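# Seat the matching relay in the rack's empty pocket

## Task

Locate the loose relay (a small transparent box with a colored button on one end) whose button color is the same as that of the two relays already sitting in the black rack. Insert it into the rack's one vacant pocket with its button facing upward, pressed fully down to the bottom. The attempt fails if either of the two relays already in the rack is raised or comes out of it, or if anything ends up off the table.

## Robot and tools

Robot: two arms, left_arm and right_arm, each with a two-finger parallel gripper. Calibrated bases in the scene frame: left_arm at (-0.013, +0.371, 0) m, right_arm at (+0.051, -0.406, 0) m, both yawed very slightly. A two-camera stand sits behind the arms. Cameras: cam_high, cam_left_wrist, cam_right_wrist, each 672x504 pixels. Loose objects may occasionally get nudged by something else.

Frame: the scene frame has its origin at table-top height, halfway between the nominal bases; +z is up, +x points out over the table, +y is toward left_arm (image left/right does not follow these names). Positions are in metres, orientations as quaternions w,x,y,z. Reported hand positions can be wrong by a few cm, more when reaching far.

Gripper geometry: fingers point along the gripper's +z and close along its x. end_effector_position is the midpoint between the pads; fingertips extend 17.5 mm past it. A block of varying shape juts up to 12 cm toward the gripper's -y from the last joint's axis and rotates with it.

Row format (shared by execute_actions and move): 18 numbers, each in [-1, 1], always both arms: left dx, dy, dz, rx, ry, rz, gripper position, force_limit, speed, then the same nine for the right arm. The six pose numbers are an offset, not a pose: measured from that arm's Hand target when the action or move begins, along scene axes, with rotation about the Hand target's position. Scale: 1.0 = 0.6 m or 180 degrees; rx, ry, rz form one rotation vector; a translation longer than 1.0 is shortened. Six zeros means no new pose request for that arm. The three gripper numbers are absolute settings: position +1 = fully open (50 mm), about -0.65 = pads touching, -1 = close until blocked (use this to grip). force_limit per pad: -1 about 20 N, 0 about 102 N, +1 about 185 N (final force may be ~15 N more). speed of the gap: -1 = 20 mm/s, 0 = 85, +1 = 150. Both start at +1. A new force_limit or speed only applies once position changes by at least 0.01. To leave a gripper unchanged, repeat its previous three numbers; 0 is a real command.

execute_actions: actions is a list of actions; each action is up to 15 rows, one per 1/30 s step, and a short action keeps its last row until step 15. Every row counts from the action's starting Hand target, so repeating an offset in a later action moves further. cameras: list of names, ["all"], or []; images return only if requested or if actions is empty. An empty list also shows the scene number and task.

move: target is one row or a list of up to 15 rows, every offset counted from the Hand targets at the move's start (not chained). Paths are straight, end together, ignore obstacles and the other arm, and cap at 10 s. speed: m/s, 0.002 to 1, default 0.25 (turning limited to twice that in rad/s); one value or one per target. blend: corner rounding in m per target, 0 = full stop. stop_force: 12 to 80 N, one value for both arms; an arm's path ends when the estimated push against its travel exceeds it. Use it only slowly and small; at default speed a touch almost always faults. It needs identical finger numbers across a list, is unreliable while the gripper turns, has no reading near stretched reaches, straight wrists or wrist over the waist axis, and should be left out when backing away from contact. zero (only with stop_force): true re-zeros the force estimate first; false keeps the old zero. blocking=false returns after ~0.5 s while the move continues (not with stop_force). Finger numbers of the first target go out at start; later ones on arrival at rest. The move: line reports done, off_target, moving, held or fault, plus limits=paced (pose clipped) or limits=held (steps withheld).

wait: seconds 0 to 3600, optional cameras; lets a running move go on. stop: brakes a running move. zoom_image: camera plus region [x0, y0, x1, y1] in pixels from top-left, at most 504 by 504, on that camera's latest image. finished_scene: scene = the current scene's number; ends the scene irreversibly, so the relay must already be seated and stay there.

Result lines: end_effector_position and end_effector_quat_wxyz per arm; Hand target (last commanded pose after clipping, the base for next offsets; the gripper often stops short, and the next execute_actions re-requests it); Tool commands; object_status 0 moving, 1 blocked while opening, 2 blocked while closing (a grip), 3 reached position or pads met (usually nothing held); position_measured, opening about (250 - value) x 0.202 mm; Joint velocities within noise; Flange force along gripper axes, noisy, includes held weight, or no reading; MOTOR HOT and OVER-TEMPERATURE FAULT warnings.

Control limits: commanded orientation is clipped each step to within 32 degrees of the measured one. Joint ranges (rad): waist +/-3.491, shoulder +/-3.140, elbow -1.187 to 4.328, forearm roll +/-3.316, wrist pitch +/-3.140, wrist roll +/-3.927.

Avoid: contact torque at joint limits (142 N m for waist, shoulder, elbow; 35.6 N m for wrist joints) or 150 N net outside force, either stops that arm for 10 s; commanding targets past firm contact (arms are stiff); fast touches; arm-to-arm contact or closing one gripper on the other's fingers; dropping or releasing moving parts; hitting fixed or heavy things; anything leaving the table; long stretched holds that overheat motors.

Each tool is called after "Call:" by a JSON object that holds its "name" and its "arguments", one argument or row to a line.

## Session

Call:
{"name": "execute_actions", "arguments": {
  "actions": []
}}

Scene clock: 0.00 s.
left_arm: end_effector_position=(+0.2905, -0.0888, +0.2637) position_measured=3 object_status=3 end_effector_quat_wxyz=(-0.524, +0.845, -0.020, +0.109) | right_arm: end_effector_position=(+0.2709, -0.3495, +0.1267) position_measured=2 object_status=3 end_effector_quat_wxyz=(-0.359, +0.574, +0.612, +0.409)
Joint positions: left_arm=[-1.154 0.93 1.118 -1.078 -2.502 -1.098] | right_arm=[-0.557 0.046 -0.595 -0.911 -1.703 0.9]
Joint velocities: within noise
Flange force (N): no reading
Hand target: left_arm +0.2905, -0.0888, +0.2637; -0.524, +0.845, -0.020, +0.109 | right_arm +0.2709, -0.3495, +0.1267; -0.359, +0.574, +0.612, +0.409
Tool commands: left_gripper/position=+1.0 left_gripper/force_limit=+1.0 left_gripper/speed=+1.0 right_gripper/position=+1.0 right_gripper/force_limit=+1.0 right_gripper/speed=+1.0

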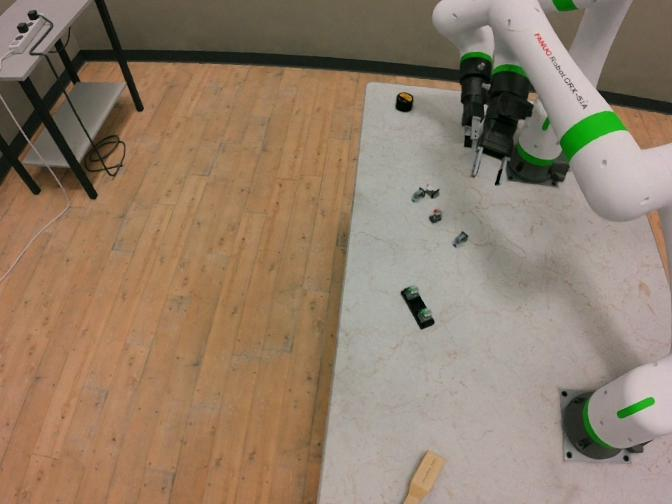

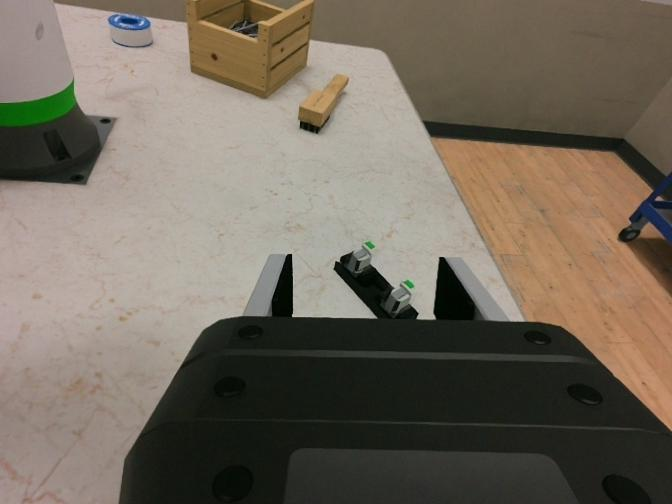

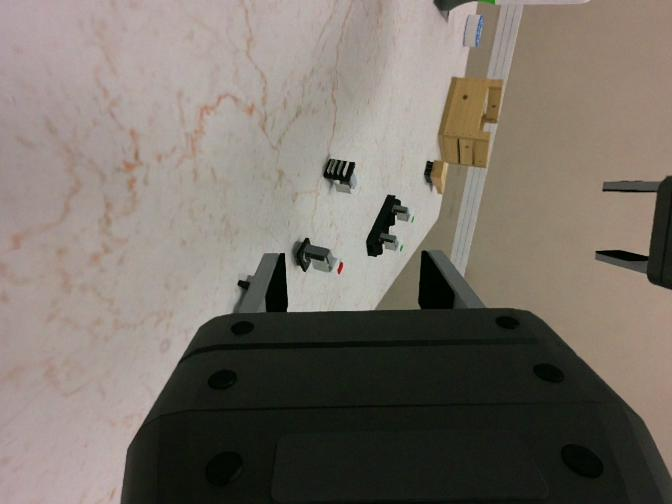

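Call:
{"name": "move", "arguments": {
  "target": [-0.1508, 0.898, 0.2272, -0.3324, -0.2178, 0.4541, 1, 1, 1, 0, 0, 0, 0, 0, 0, 1, 1, 1],
  "speed": 0.5
}}

Call:
{"name": "move", "arguments": {
  "target": [0, 0, 0, 0, 0, 0, 1, 1, 1, 0.0318, 0.4492, 0.4055, -0.3654, 0.0238, -0.0181, 1, 1, 1],
  "speed": 0.4,
  "cameras": ["all"]
}}

Call:
{"name": "zoom_image", "arguments": {
  "camera": "cam_right_wrist",
  "region": [150, 130, 390, 310]
}}

Call:
{"name": "zoom_image", "arguments": {
  "camera": "cam_right_wrist",
  "region": [420, 150, 600, 285]
}}

Scene clock: 21.93 s.
left_arm: end_effector_position=(+0.2000, +0.4500, +0.4000) position_measured=3 object_status=3 end_effector_quat_wxyz=(+0.000, +0.708, +0.707, +0.000) | right_arm: end_effector_position=(+0.2709, -0.3495, +0.1267) position_measured=2 object_status=3 end_effector_quat_wxyz=(-0.359, +0.574, +0.612, +0.409)
Joint positions: left_arm=[0.986 -0.527 -0.107 0 -1.991 -0.964] | right_arm=[-0.557 0.046 -0.595 -0.911 -1.703 0.9]
Flange force (N): left_arm=[-5.1 10.2 -1.9] | right_arm=[-2.8 1.4 5.2]
Hand target: left_arm +0.2000, +0.4500, +0.4000; +0.000, +0.708, +0.707, +0.000 | right_arm +0.2709, -0.3495, +0.1267; -0.359, +0.574, +0.612, +0.409
Off the commanded pose: left_arm 0.000 m, 0 deg | right_arm 0.000 m, 0 deg.
move: done

Scene clock: 24.33 s.
left_arm: end_effector_position=(+0.2000, +0.4500, +0.4000) position_measured=3 object_status=3 end_effector_quat_wxyz=(+0.000, +0.708, +0.707, +0.000) | right_arm: end_effector_position=(+0.2899, -0.0800, +0.3700) position_measured=2 object_status=3 end_effector_quat_wxyz=(+0.000, +0.708, +0.707, +0.000)
Joint positions: left_arm=[0.986 -0.527 -0.107 0 -1.991 -0.964] | right_arm=[1.282 -0.092 0.122 0 -1.785 -1.267]
Flange force (N): left_arm=[-5.2 10.3 -2.3] | right_arm=[1.4 -4.1 1.9]
Hand target: left_arm +0.2000, +0.4500, +0.4000; +0.000, +0.708, +0.707, +0.000 | right_arm +0.2900, -0.0800, +0.3700; +0.000, +0.708, +0.707, +0.000
Off the commanded pose: left_arm 0.000 m, 0 deg | right_arm 0.000 m, 0 deg.
move: done

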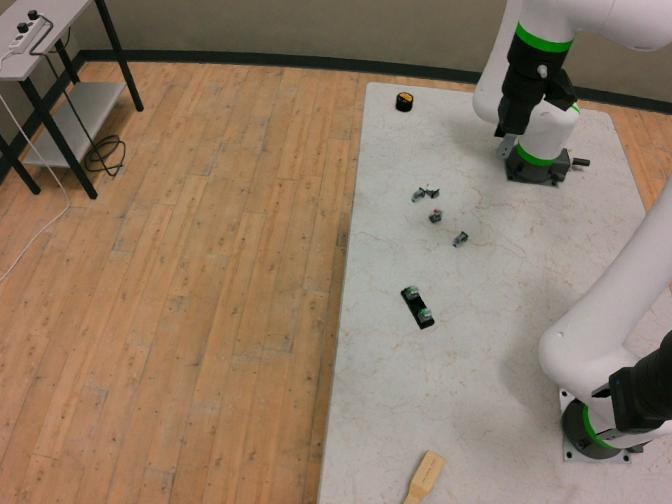

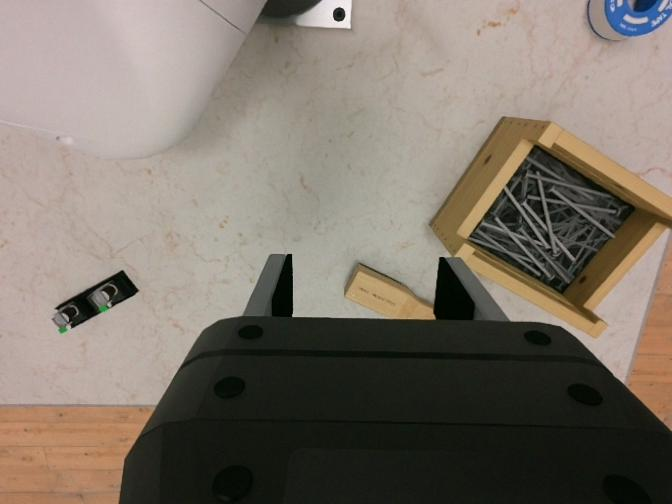

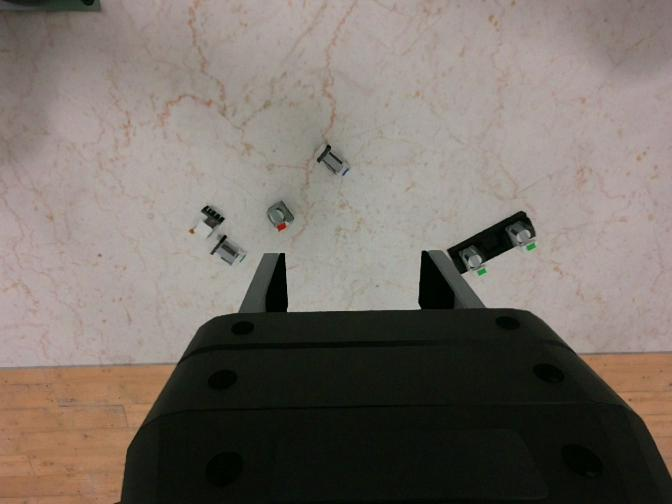

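Scaled by 2.100 from the camera's image (finer frame: 960x720).

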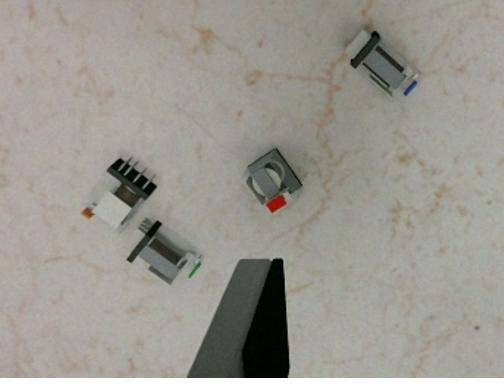

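Scaled by 2.800 from the camera's image (finer frame: 960x720).

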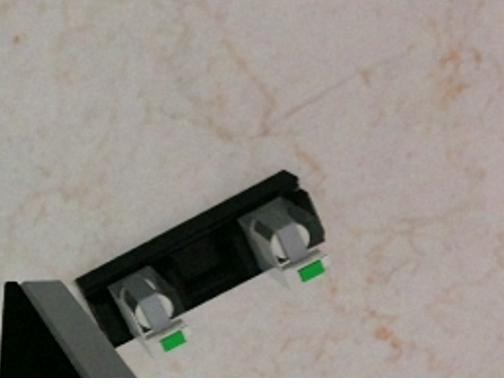

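Call:
{"name": "move", "arguments": {
  "target": [0, 0, 0, 0, 0, 0, 1, 1, 1, 0.2382, -0.1572, -0.4327, -0.1760, -0.0987, -0.6569, 1, 1, 0],
  "speed": 0.5,
  "cameras": ["cam_right_wrist"]
}}

Call:
{"name": "zoom_image", "arguments": {
  "camera": "cam_right_wrist",
  "region": [250, 130, 450, 310]
}}

Scene clock: 106.30 s.
left_arm: end_effector_position=(+0.2000, +0.4500, +0.4000) position_measured=3 object_status=3 end_effector_quat_wxyz=(+0.000, +0.708, +0.707, +0.000) | right_arm: end_effector_position=(+0.4329, -0.1743, +0.1103) position_measured=2 object_status=3 end_effector_quat_wxyz=(+0.249, +0.929, -0.263, -0.070)
Joint positions: left_arm=[0.986 -0.527 -0.107 0 -1.991 -0.964] | right_arm=[0.905 0.458 0.032 0.067 -1.664 -3.022]
Flange force (N): left_arm=[-4.8 10.5 -2.2] | right_arm=[-2.1 -2.9 2.2]
Hand target: left_arm +0.2000, +0.4500, +0.4000; +0.000, +0.708, +0.707, +0.000 | right_arm +0.4329, -0.1743, +0.1103; +0.249, +0.929, -0.263, -0.070
Off the commanded pose: left_arm 0.000 m, 0 deg | right_arm 0.000 m, 0 deg.
move: done

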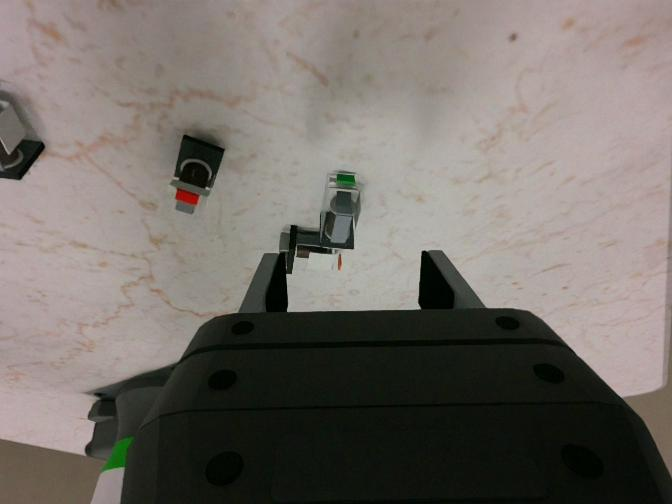

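Scaled by 2.520 from the camera's image (finer frame: 960x720).

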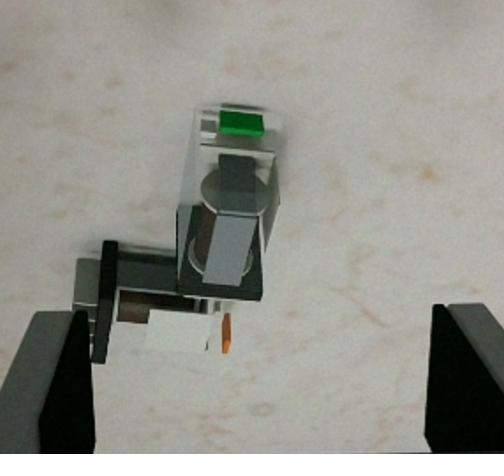

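Call:
{"name": "move", "arguments": {
  "target": [
    [0, 0, 0, 0, 0, 0, 1, 1, 1, -0.0463, -0.0695, -0.1442, 0, 0, -0.0333, 1, 1, 0],
    [0, 0, 0, 0, 0, 0, 1, 1, 1, -0.0463, -0.0695, -0.1442, 0, 0, -0.0333, -1, -0.8, -0.6],
    [0, 0, 0, 0, 0, 0, 1, 1, 1, -0.0463, -0.0695, 0.0395, 0, 0, -0.0333, -1, -0.8, -0.6],
    [0, 0, 0, 0, 0, 0, 1, 1, 1, -0.0048, 0.1905, -0.0505, 0.5234, 0.0163, 0.2871, -1, -0.8, -0.6]
  ],
  "speed": [0.15, 0.15, 0.25, 0.35],
  "blend": [0, 0, 0.03, 0],
  "cameras": ["cam_right_wrist", "cam_high"]
}}

Call:
{"name": "zoom_image", "arguments": {
  "camera": "cam_right_wrist",
  "region": [260, 180, 440, 310]
}}

Scene clock: 187.93 s.
left_arm: end_effector_position=(+0.2000, +0.4500, +0.4000) position_measured=3 object_status=3 end_effector_quat_wxyz=(+0.000, +0.708, +0.707, +0.000) | right_arm: end_effector_position=(+0.4300, -0.0600, +0.0801) position_measured=147 object_status=2 end_effector_quat_wxyz=(-0.477, +0.826, +0.260, -0.151)
Joint positions: left_arm=[0.986 -0.527 -0.107 0 -1.991 -0.964] | right_arm=[0.371 0.552 0.068 -0.994 -1.533 -1.031]
Flange force (N): left_arm=[-4.7 9.1 -2.0] | right_arm=[1.6 3.0 4.0]
Hand target: left_arm +0.2000, +0.4500, +0.4000; +0.000, +0.708, +0.707, +0.000 | right_arm +0.4300, -0.0600, +0.0800; -0.477, +0.826, +0.260, -0.151
Off the commanded pose: left_arm 0.000 m, 0 deg | right_arm 0.000 m, 0 deg.
move: done
Images, in order (width x height): cam_high 672x504, cam_right_wrist 672x504.

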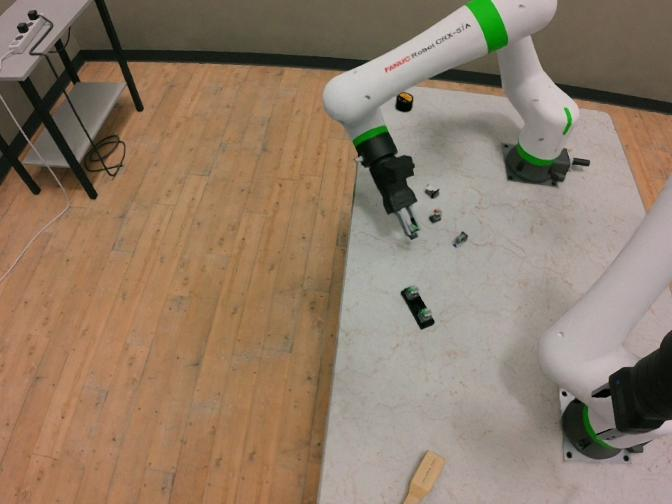

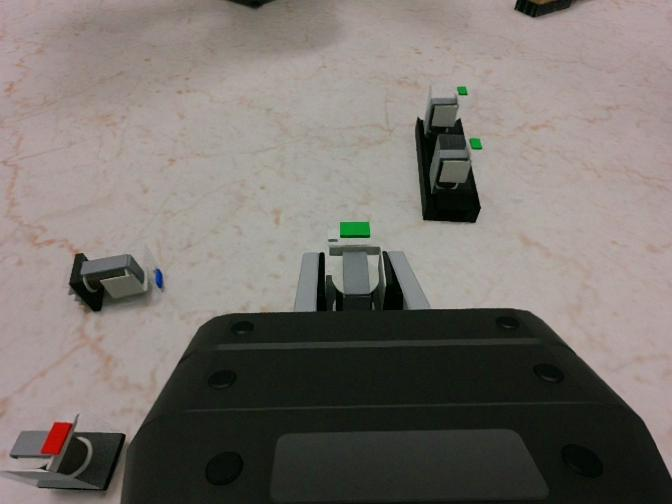

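Scaled by 2.800 from the camera's image (finer frame: 960x720).

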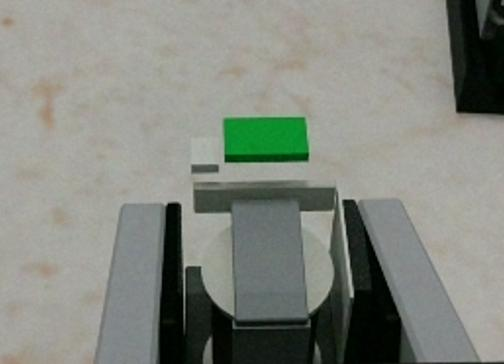

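Call:
{"name": "move", "arguments": {
  "target": [0, 0, 0, 0, 0, 0, 1, 1, 1, 0, 0, -0.0717, 0, 0, 0, -1, -0.8, -0.6],
  "speed": 0.15
}}

Call:
{"name": "move", "arguments": {
  "target": [0, 0, 0, 0, 0, 0, 1, 1, 1, 0, 0, -0.0317, 0, 0, 0, -1, -0.8, -0.6],
  "speed": 0.012,
  "stop_force": 12,
  "cameras": ["cam_right_wrist"]
}}

Scene clock: 197.27 s.
left_arm: end_effector_position=(+0.2000, +0.4500, +0.4000) position_measured=3 object_status=3 end_effector_quat_wxyz=(+0.000, +0.708, +0.707, +0.000) | right_arm: end_effector_position=(+0.4300, -0.0600, +0.0370) position_measured=147 object_status=2 end_effector_quat_wxyz=(-0.477, +0.826, +0.260, -0.151)
Joint positions: left_arm=[0.986 -0.527 -0.107 0 -1.991 -0.964] | right_arm=[0.37 0.627 0.061 -0.998 -1.489 -0.962]
Flange force (N): left_arm=[-4.4 9.5 -2.4] | right_arm=[0.5 1.9 3.8]
Hand target: left_arm +0.2000, +0.4500, +0.4000; +0.000, +0.708, +0.707, +0.000 | right_arm +0.4300, -0.0600, +0.0370; -0.477, +0.826, +0.260, -0.151
Off the commanded pose: left_arm 0.000 m, 0 deg | right_arm 0.000 m, 0 deg.
move: done

Scene clock: 198.70 s.
left_arm: end_effector_position=(+0.2000, +0.4500, +0.4000) position_measured=3 object_status=3 end_effector_quat_wxyz=(+0.000, +0.708, +0.707, +0.000) | right_arm: end_effector_position=(+0.4300, -0.0599, +0.0272) position_measured=147 object_status=2 end_effector_quat_wxyz=(-0.477, +0.826, +0.260, -0.151)
Joint positions: left_arm=[0.986 -0.527 -0.107 0 -1.991 -0.964] | right_arm=[0.37 0.645 0.061 -0.999 -1.479 -0.947]
Flange force (N): left_arm=[-5.4 9.4 -1.3] | right_arm=[-2.8 -16.0 -11.9]
Hand target: left_arm +0.2000, +0.4500, +0.4000; +0.000, +0.708, +0.707, +0.000 | right_arm +0.4300, -0.0600, +0.0272; -0.477, +0.826, +0.260, -0.151 (not the last commanded pose)
Off the commanded pose: left_arm 0.000 m, 0 deg | right_arm 0.009 m, 0 deg.
move: contact (right_arm)

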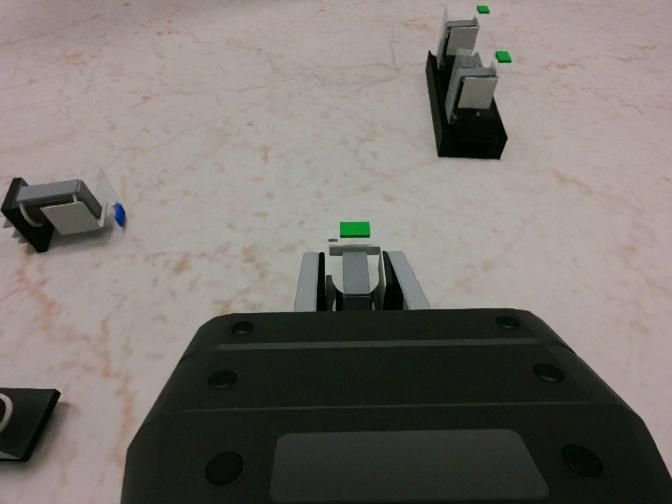

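Call:
{"name": "move", "arguments": {
  "target": [
    [0, 0, 0, 0, 0, 0, 1, 1, 1, 0, 0, 0.0015, 0, 0, 0, -1, -0.8, -0.6],
    [0, 0, 0, 0, 0, 0, 1, 1, 1, 0, 0, 0.0015, 0, 0, 0, 1, -0.8, -0.4],
    [0, 0, 0, 0, 0, 0, 1, 1, 1, 0.0745, -0.1063, 0.075, 0, 0, 0, 1, -0.8, -0.4],
    [0, 0, 0, 0, 0, 0, 1, 1, 1, 0.06, -0.08, 0.16, -0.0637, -0.3616, 0.4497, 1, -0.8, -0.4],
    [0, 0, 0, 0, 0, 0, 1, 1, 1, -0.0095, 0.0137, 0.1463, -0.0637, -0.3616, 0.4497, 1, -0.8, -0.4]
  ],
  "speed": [0.02, 0.1, 0.25, 0.4, 0.3],
  "blend": [0, 0, 0.02, 0.02, 0],
  "cameras": ["cam_right_wrist"]
}}

Call:
{"name": "zoom_image", "arguments": {
  "camera": "cam_right_wrist",
  "region": [250, 150, 450, 310]
}}

Scene clock: 231.67 s.
left_arm: end_effector_position=(+0.2000, +0.4500, +0.4000) position_measured=3 object_status=3 end_effector_quat_wxyz=(+0.000, +0.708, +0.707, +0.000) | right_arm: end_effector_position=(+0.4243, -0.0518, +0.1150) position_measured=3 object_status=3 end_effector_quat_wxyz=(+0.000, +0.462, +0.887, +0.000)
Joint positions: left_arm=[0.986 -0.527 -0.107 0 -1.991 -0.964] | right_arm=[1.031 0.237 -0.129 0.001 -1.204 -0.405]
Flange force (N): left_arm=[-3.9 9.7 -2.5] | right_arm=[3.0 -0.6 3.1]
Hand target: left_arm +0.2000, +0.4500, +0.4000; +0.000, +0.708, +0.707, +0.000 | right_arm +0.4243, -0.0517, +0.1150; +0.000, +0.462, +0.887, +0.000
Off the commanded pose: left_arm 0.000 m, 0 deg | right_arm 0.000 m, 0 deg.
move: done

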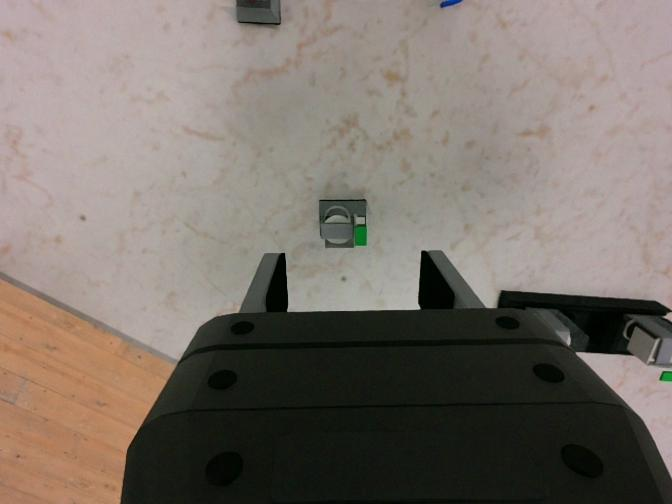

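Scaled by 2.520 from the camera's image (finer frame: 960x720).

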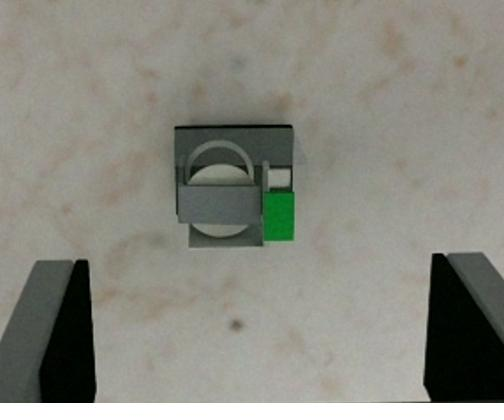

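Call:
{"name": "move", "arguments": {
  "target": [
    [0, 0, 0, 0, 0, 0, 1, 1, 1, 0.0013, 0.001, -0.1217, 0, 0, 0, 1, -0.8, -0.4],
    [0, 0, 0, 0, 0, 0, 1, 1, 1, 0.0013, 0.001, -0.1217, 0, 0, 0, -1, -0.8, -0.6],
    [0, 0, 0, 0, 0, 0, 1, 1, 1, 0.0013, 0.001, 0.0333, 0, 0, 0, -1, -0.8, -0.6],
    [0, 0, 0, 0, 0, 0, 1, 1, 1, -0.0395, 0.2842, 0.025, 0, 0, 0.4644, -1, -0.8, -0.6]
  ],
  "speed": [0.15, 0.15, 0.25, 0.35],
  "blend": [0, 0, 0.03, 0],
  "cameras": ["cam_right_wrist", "cam_left_wrist"]
}}

Call:
{"name": "zoom_image", "arguments": {
  "camera": "cam_right_wrist",
  "region": [270, 90, 430, 310]
}}

Scene clock: 254.63 s.
left_arm: end_effector_position=(+0.2000, +0.4500, +0.4000) position_measured=3 object_status=3 end_effector_quat_wxyz=(+0.000, +0.708, +0.707, +0.000) | right_arm: end_effector_position=(+0.4004, +0.1189, +0.1300) position_measured=115 object_status=2 end_effector_quat_wxyz=(+0.000, -0.246, +0.969, +0.000)
Joint positions: left_arm=[0.986 -0.527 -0.107 0 -1.991 -0.964] | right_arm=[1.207 0.505 0.271 0 -1.337 0.878]
Flange force (N): left_arm=[-4.5 10.1 -2.5] | right_arm=[0.9 1.8 3.3]
Hand target: left_arm +0.2000, +0.4500, +0.4000; +0.000, +0.708, +0.707, +0.000 | right_arm +0.4006, +0.1188, +0.1300; +0.000, -0.246, +0.969, +0.000
Off the commanded pose: left_arm 0.000 m, 0 deg | right_arm 0.000 m, 0 deg.
move: done
Images, in order (width x height): cam_left_wrist 672x504, cam_right_wrist 672x504.

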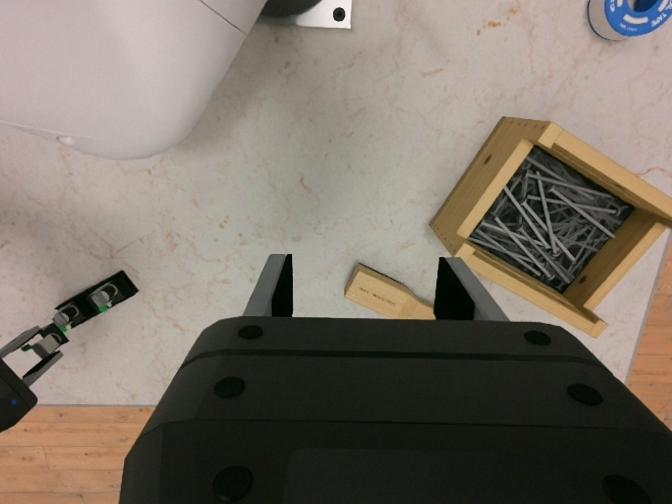

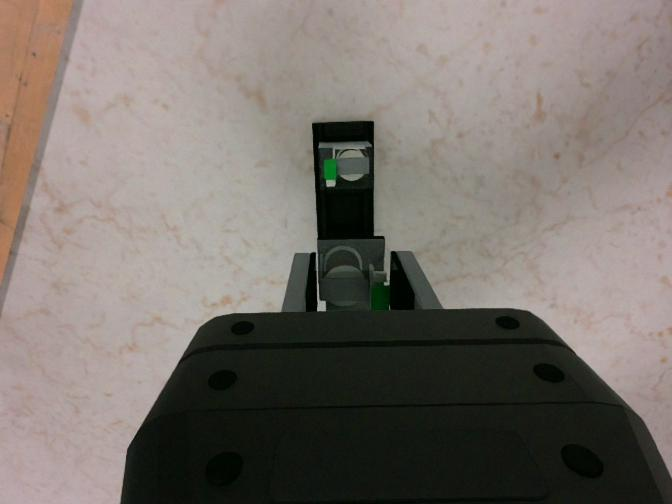

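Scaled by 2.291 from the camera's image (finer frame: 960x720).

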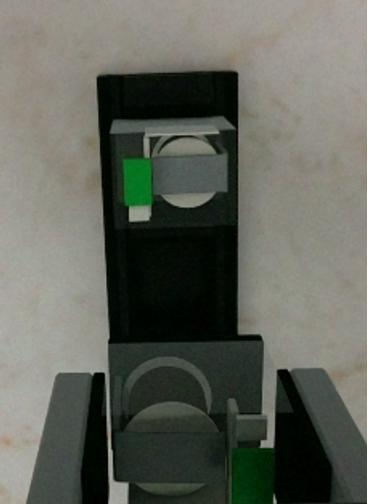

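Call:
{"name": "move", "arguments": {
  "target": [0, 0, 0, 0, 0, 0, 1, 1, 1, -0.0017, 0.001, -0.0833, 0, 0, 0.005, -1, -0.8, -0.6],
  "speed": 0.15,
  "cameras": ["cam_right_wrist"]
}}

Call:
{"name": "zoom_image", "arguments": {
  "camera": "cam_right_wrist",
  "region": [280, 100, 430, 310]
}}

Scene clock: 284.07 s.
left_arm: end_effector_position=(+0.2000, +0.4500, +0.4000) position_measured=3 object_status=3 end_effector_quat_wxyz=(+0.000, +0.708, +0.707, +0.000) | right_arm: end_effector_position=(+0.3995, +0.1194, +0.0800) position_measured=115 object_status=2 end_effector_quat_wxyz=(+0.000, -0.254, +0.967, +0.000)
Joint positions: left_arm=[0.986 -0.527 -0.107 0 -1.991 -0.964] | right_arm=[1.209 0.54 0.203 0 -1.233 0.891]
Flange force (N): left_arm=[-4.9 10.4 -2.2] | right_arm=[-0.5 3.0 3.6]
Hand target: left_arm +0.2000, +0.4500, +0.4000; +0.000, +0.708, +0.707, +0.000 | right_arm +0.3996, +0.1194, +0.0800; +0.000, -0.254, +0.967, +0.000
Off the commanded pose: left_arm 0.000 m, 0 deg | right_arm 0.000 m, 0 deg.
move: done

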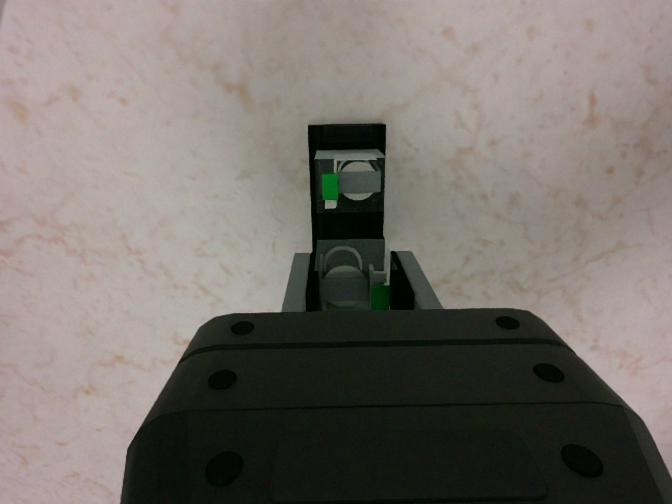

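Scaled by 2.400 from the camera's image (finer frame: 960x720).

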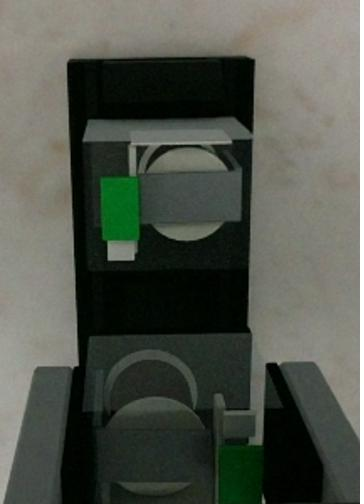

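Call:
{"name": "move", "arguments": {
  "target": [0, 0, 0, 0, 0, 0, 1, 1, 1, -0.0007, -0.0004, -0.07, 0, 0, 0, -1, -0.8, -0.6],
  "speed": 0.02,
  "stop_force": 15,
  "cameras": ["cam_right_wrist"]
}}

Scene clock: 304.43 s.
left_arm: end_effector_position=(+0.2000, +0.4500, +0.4000) position_measured=3 object_status=3 end_effector_quat_wxyz=(+0.000, +0.708, +0.707, +0.000) | right_arm: end_effector_position=(+0.3992, +0.1193, +0.0459) position_measured=115 object_status=2 end_effector_quat_wxyz=(+0.000, -0.254, +0.967, +0.000)
Joint positions: left_arm=[0.986 -0.527 -0.107 0 -1.991 -0.964] | right_arm=[1.209 0.57 0.164 0 -1.164 0.891]
Flange force (N): left_arm=[-4.7 9.8 -1.7] | right_arm=[7.1 0.3 -26.6]
Hand target: left_arm +0.2000, +0.4500, +0.4000; +0.000, +0.708, +0.707, +0.000 | right_arm +0.3992, +0.1193, +0.0459; +0.000, -0.254, +0.967, +0.000 (not the last commanded pose)
Off the commanded pose: left_arm 0.000 m, 0 deg | right_arm 0.008 m, 0 deg.
move: contact (right_arm)

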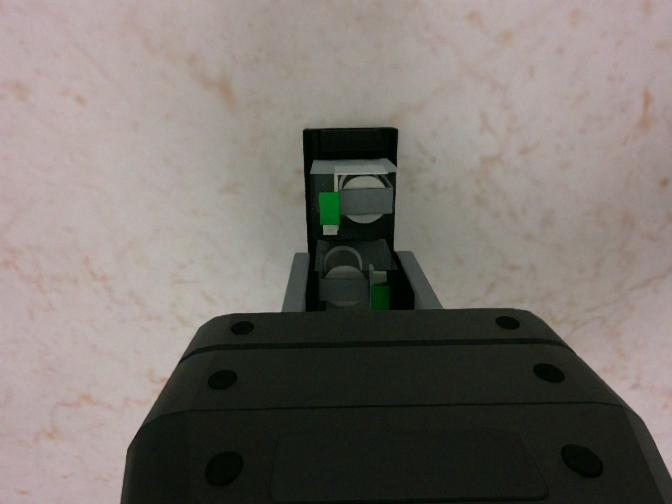

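Call:
{"name": "move", "arguments": {
  "target": [0,0,0,0,0,0,1,1,1, 0,0,-0.0333,0,0,0,-1,-0.8,-0.6],
  "speed": 0.012,
  "stop_force": 20
}}

Call:
{"name": "move", "arguments": {
  "target": [
    [0,0,0,0,0,0,1,1,1, 0,0,0.0028,0,0,0,-1,-0.8,-0.6],
    [0,0,0,0,0,0,1,1,1, 0,0,0.0028,0,0,0,0.4,-0.8,-0.6],
    [0,0,0,0,0,0,1,1,1, 0,0,0.2833,0,0,0,0.4,-0.8,-0.6]
  ],
  "speed": [0.05,0.05,0.2],
  "cameras": ["cam_right_wrist"]
}}

Scene clock: 344.83 s.
left_arm: end_effector_position=(+0.2000, +0.4500, +0.4000) position_measured=3 object_status=3 end_effector_quat_wxyz=(+0.000, +0.708, +0.707, +0.000) | right_arm: end_effector_position=(+0.3994, +0.1194, +0.0452) position_measured=115 object_status=2 end_effector_quat_wxyz=(+0.001, -0.254, +0.967, +0.000)
Joint positions: left_arm=[0.986 -0.527 -0.107 0 -1.991 -0.964] | right_arm=[1.209 0.571 0.163 0.001 -1.162 0.891]
Flange force (N): left_arm=[-4.9 10.8 -1.9] | right_arm=[15.4 -1.3 -58.3]
Hand target: left_arm +0.2000, +0.4500, +0.4000; +0.000, +0.708, +0.707, +0.000 | right_arm +0.3993, +0.1194, +0.0451; +0.001, -0.254, +0.967, +0.000 (not the last commanded pose)
Off the commanded pose: left_arm 0.000 m, 0 deg | right_arm 0.019 m, 0 deg.
move: contact (right_arm)

Scene clock: 347.10 s.
left_arm: end_effector_position=(+0.2000, +0.4500, +0.4000) position_measured=3 object_status=3 end_effector_quat_wxyz=(+0.000, +0.708, +0.707, +0.000) | right_arm: end_effector_position=(+0.3992, +0.1194, +0.2151) position_measured=92 object_status=3 end_effector_quat_wxyz=(+0.001, -0.254, +0.967, +0.000)
Joint positions: left_arm=[0.986 -0.527 -0.107 0 -1.991 -0.964] | right_arm=[1.21 0.473 0.425 0.001 -1.522 0.891]
Flange force (N): left_arm=[-4.0 9.9 -2.0] | right_arm=[-0.6 2.8 2.1]
Hand target: left_arm +0.2000, +0.4500, +0.4000; +0.000, +0.708, +0.707, +0.000 | right_arm +0.3993, +0.1194, +0.2151; +0.001, -0.254, +0.967, +0.000
Off the commanded pose: left_arm 0.000 m, 0 deg | right_arm 0.000 m, 0 deg.
move: done

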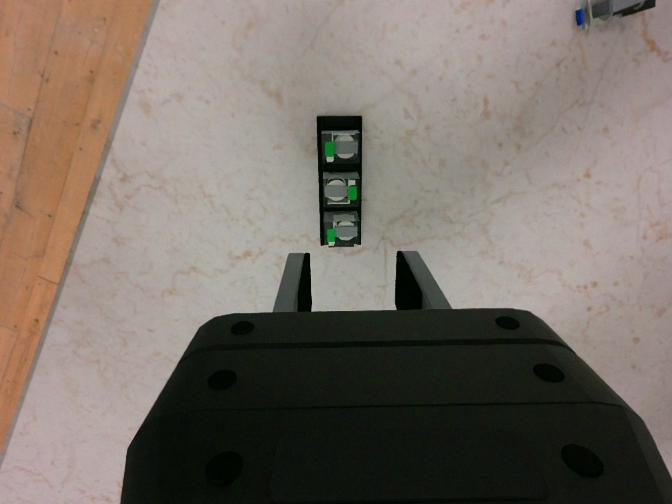

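Call:
{"name": "finished_scene", "arguments": {
  "scene": 2
}}

The scene is finished: the task was done.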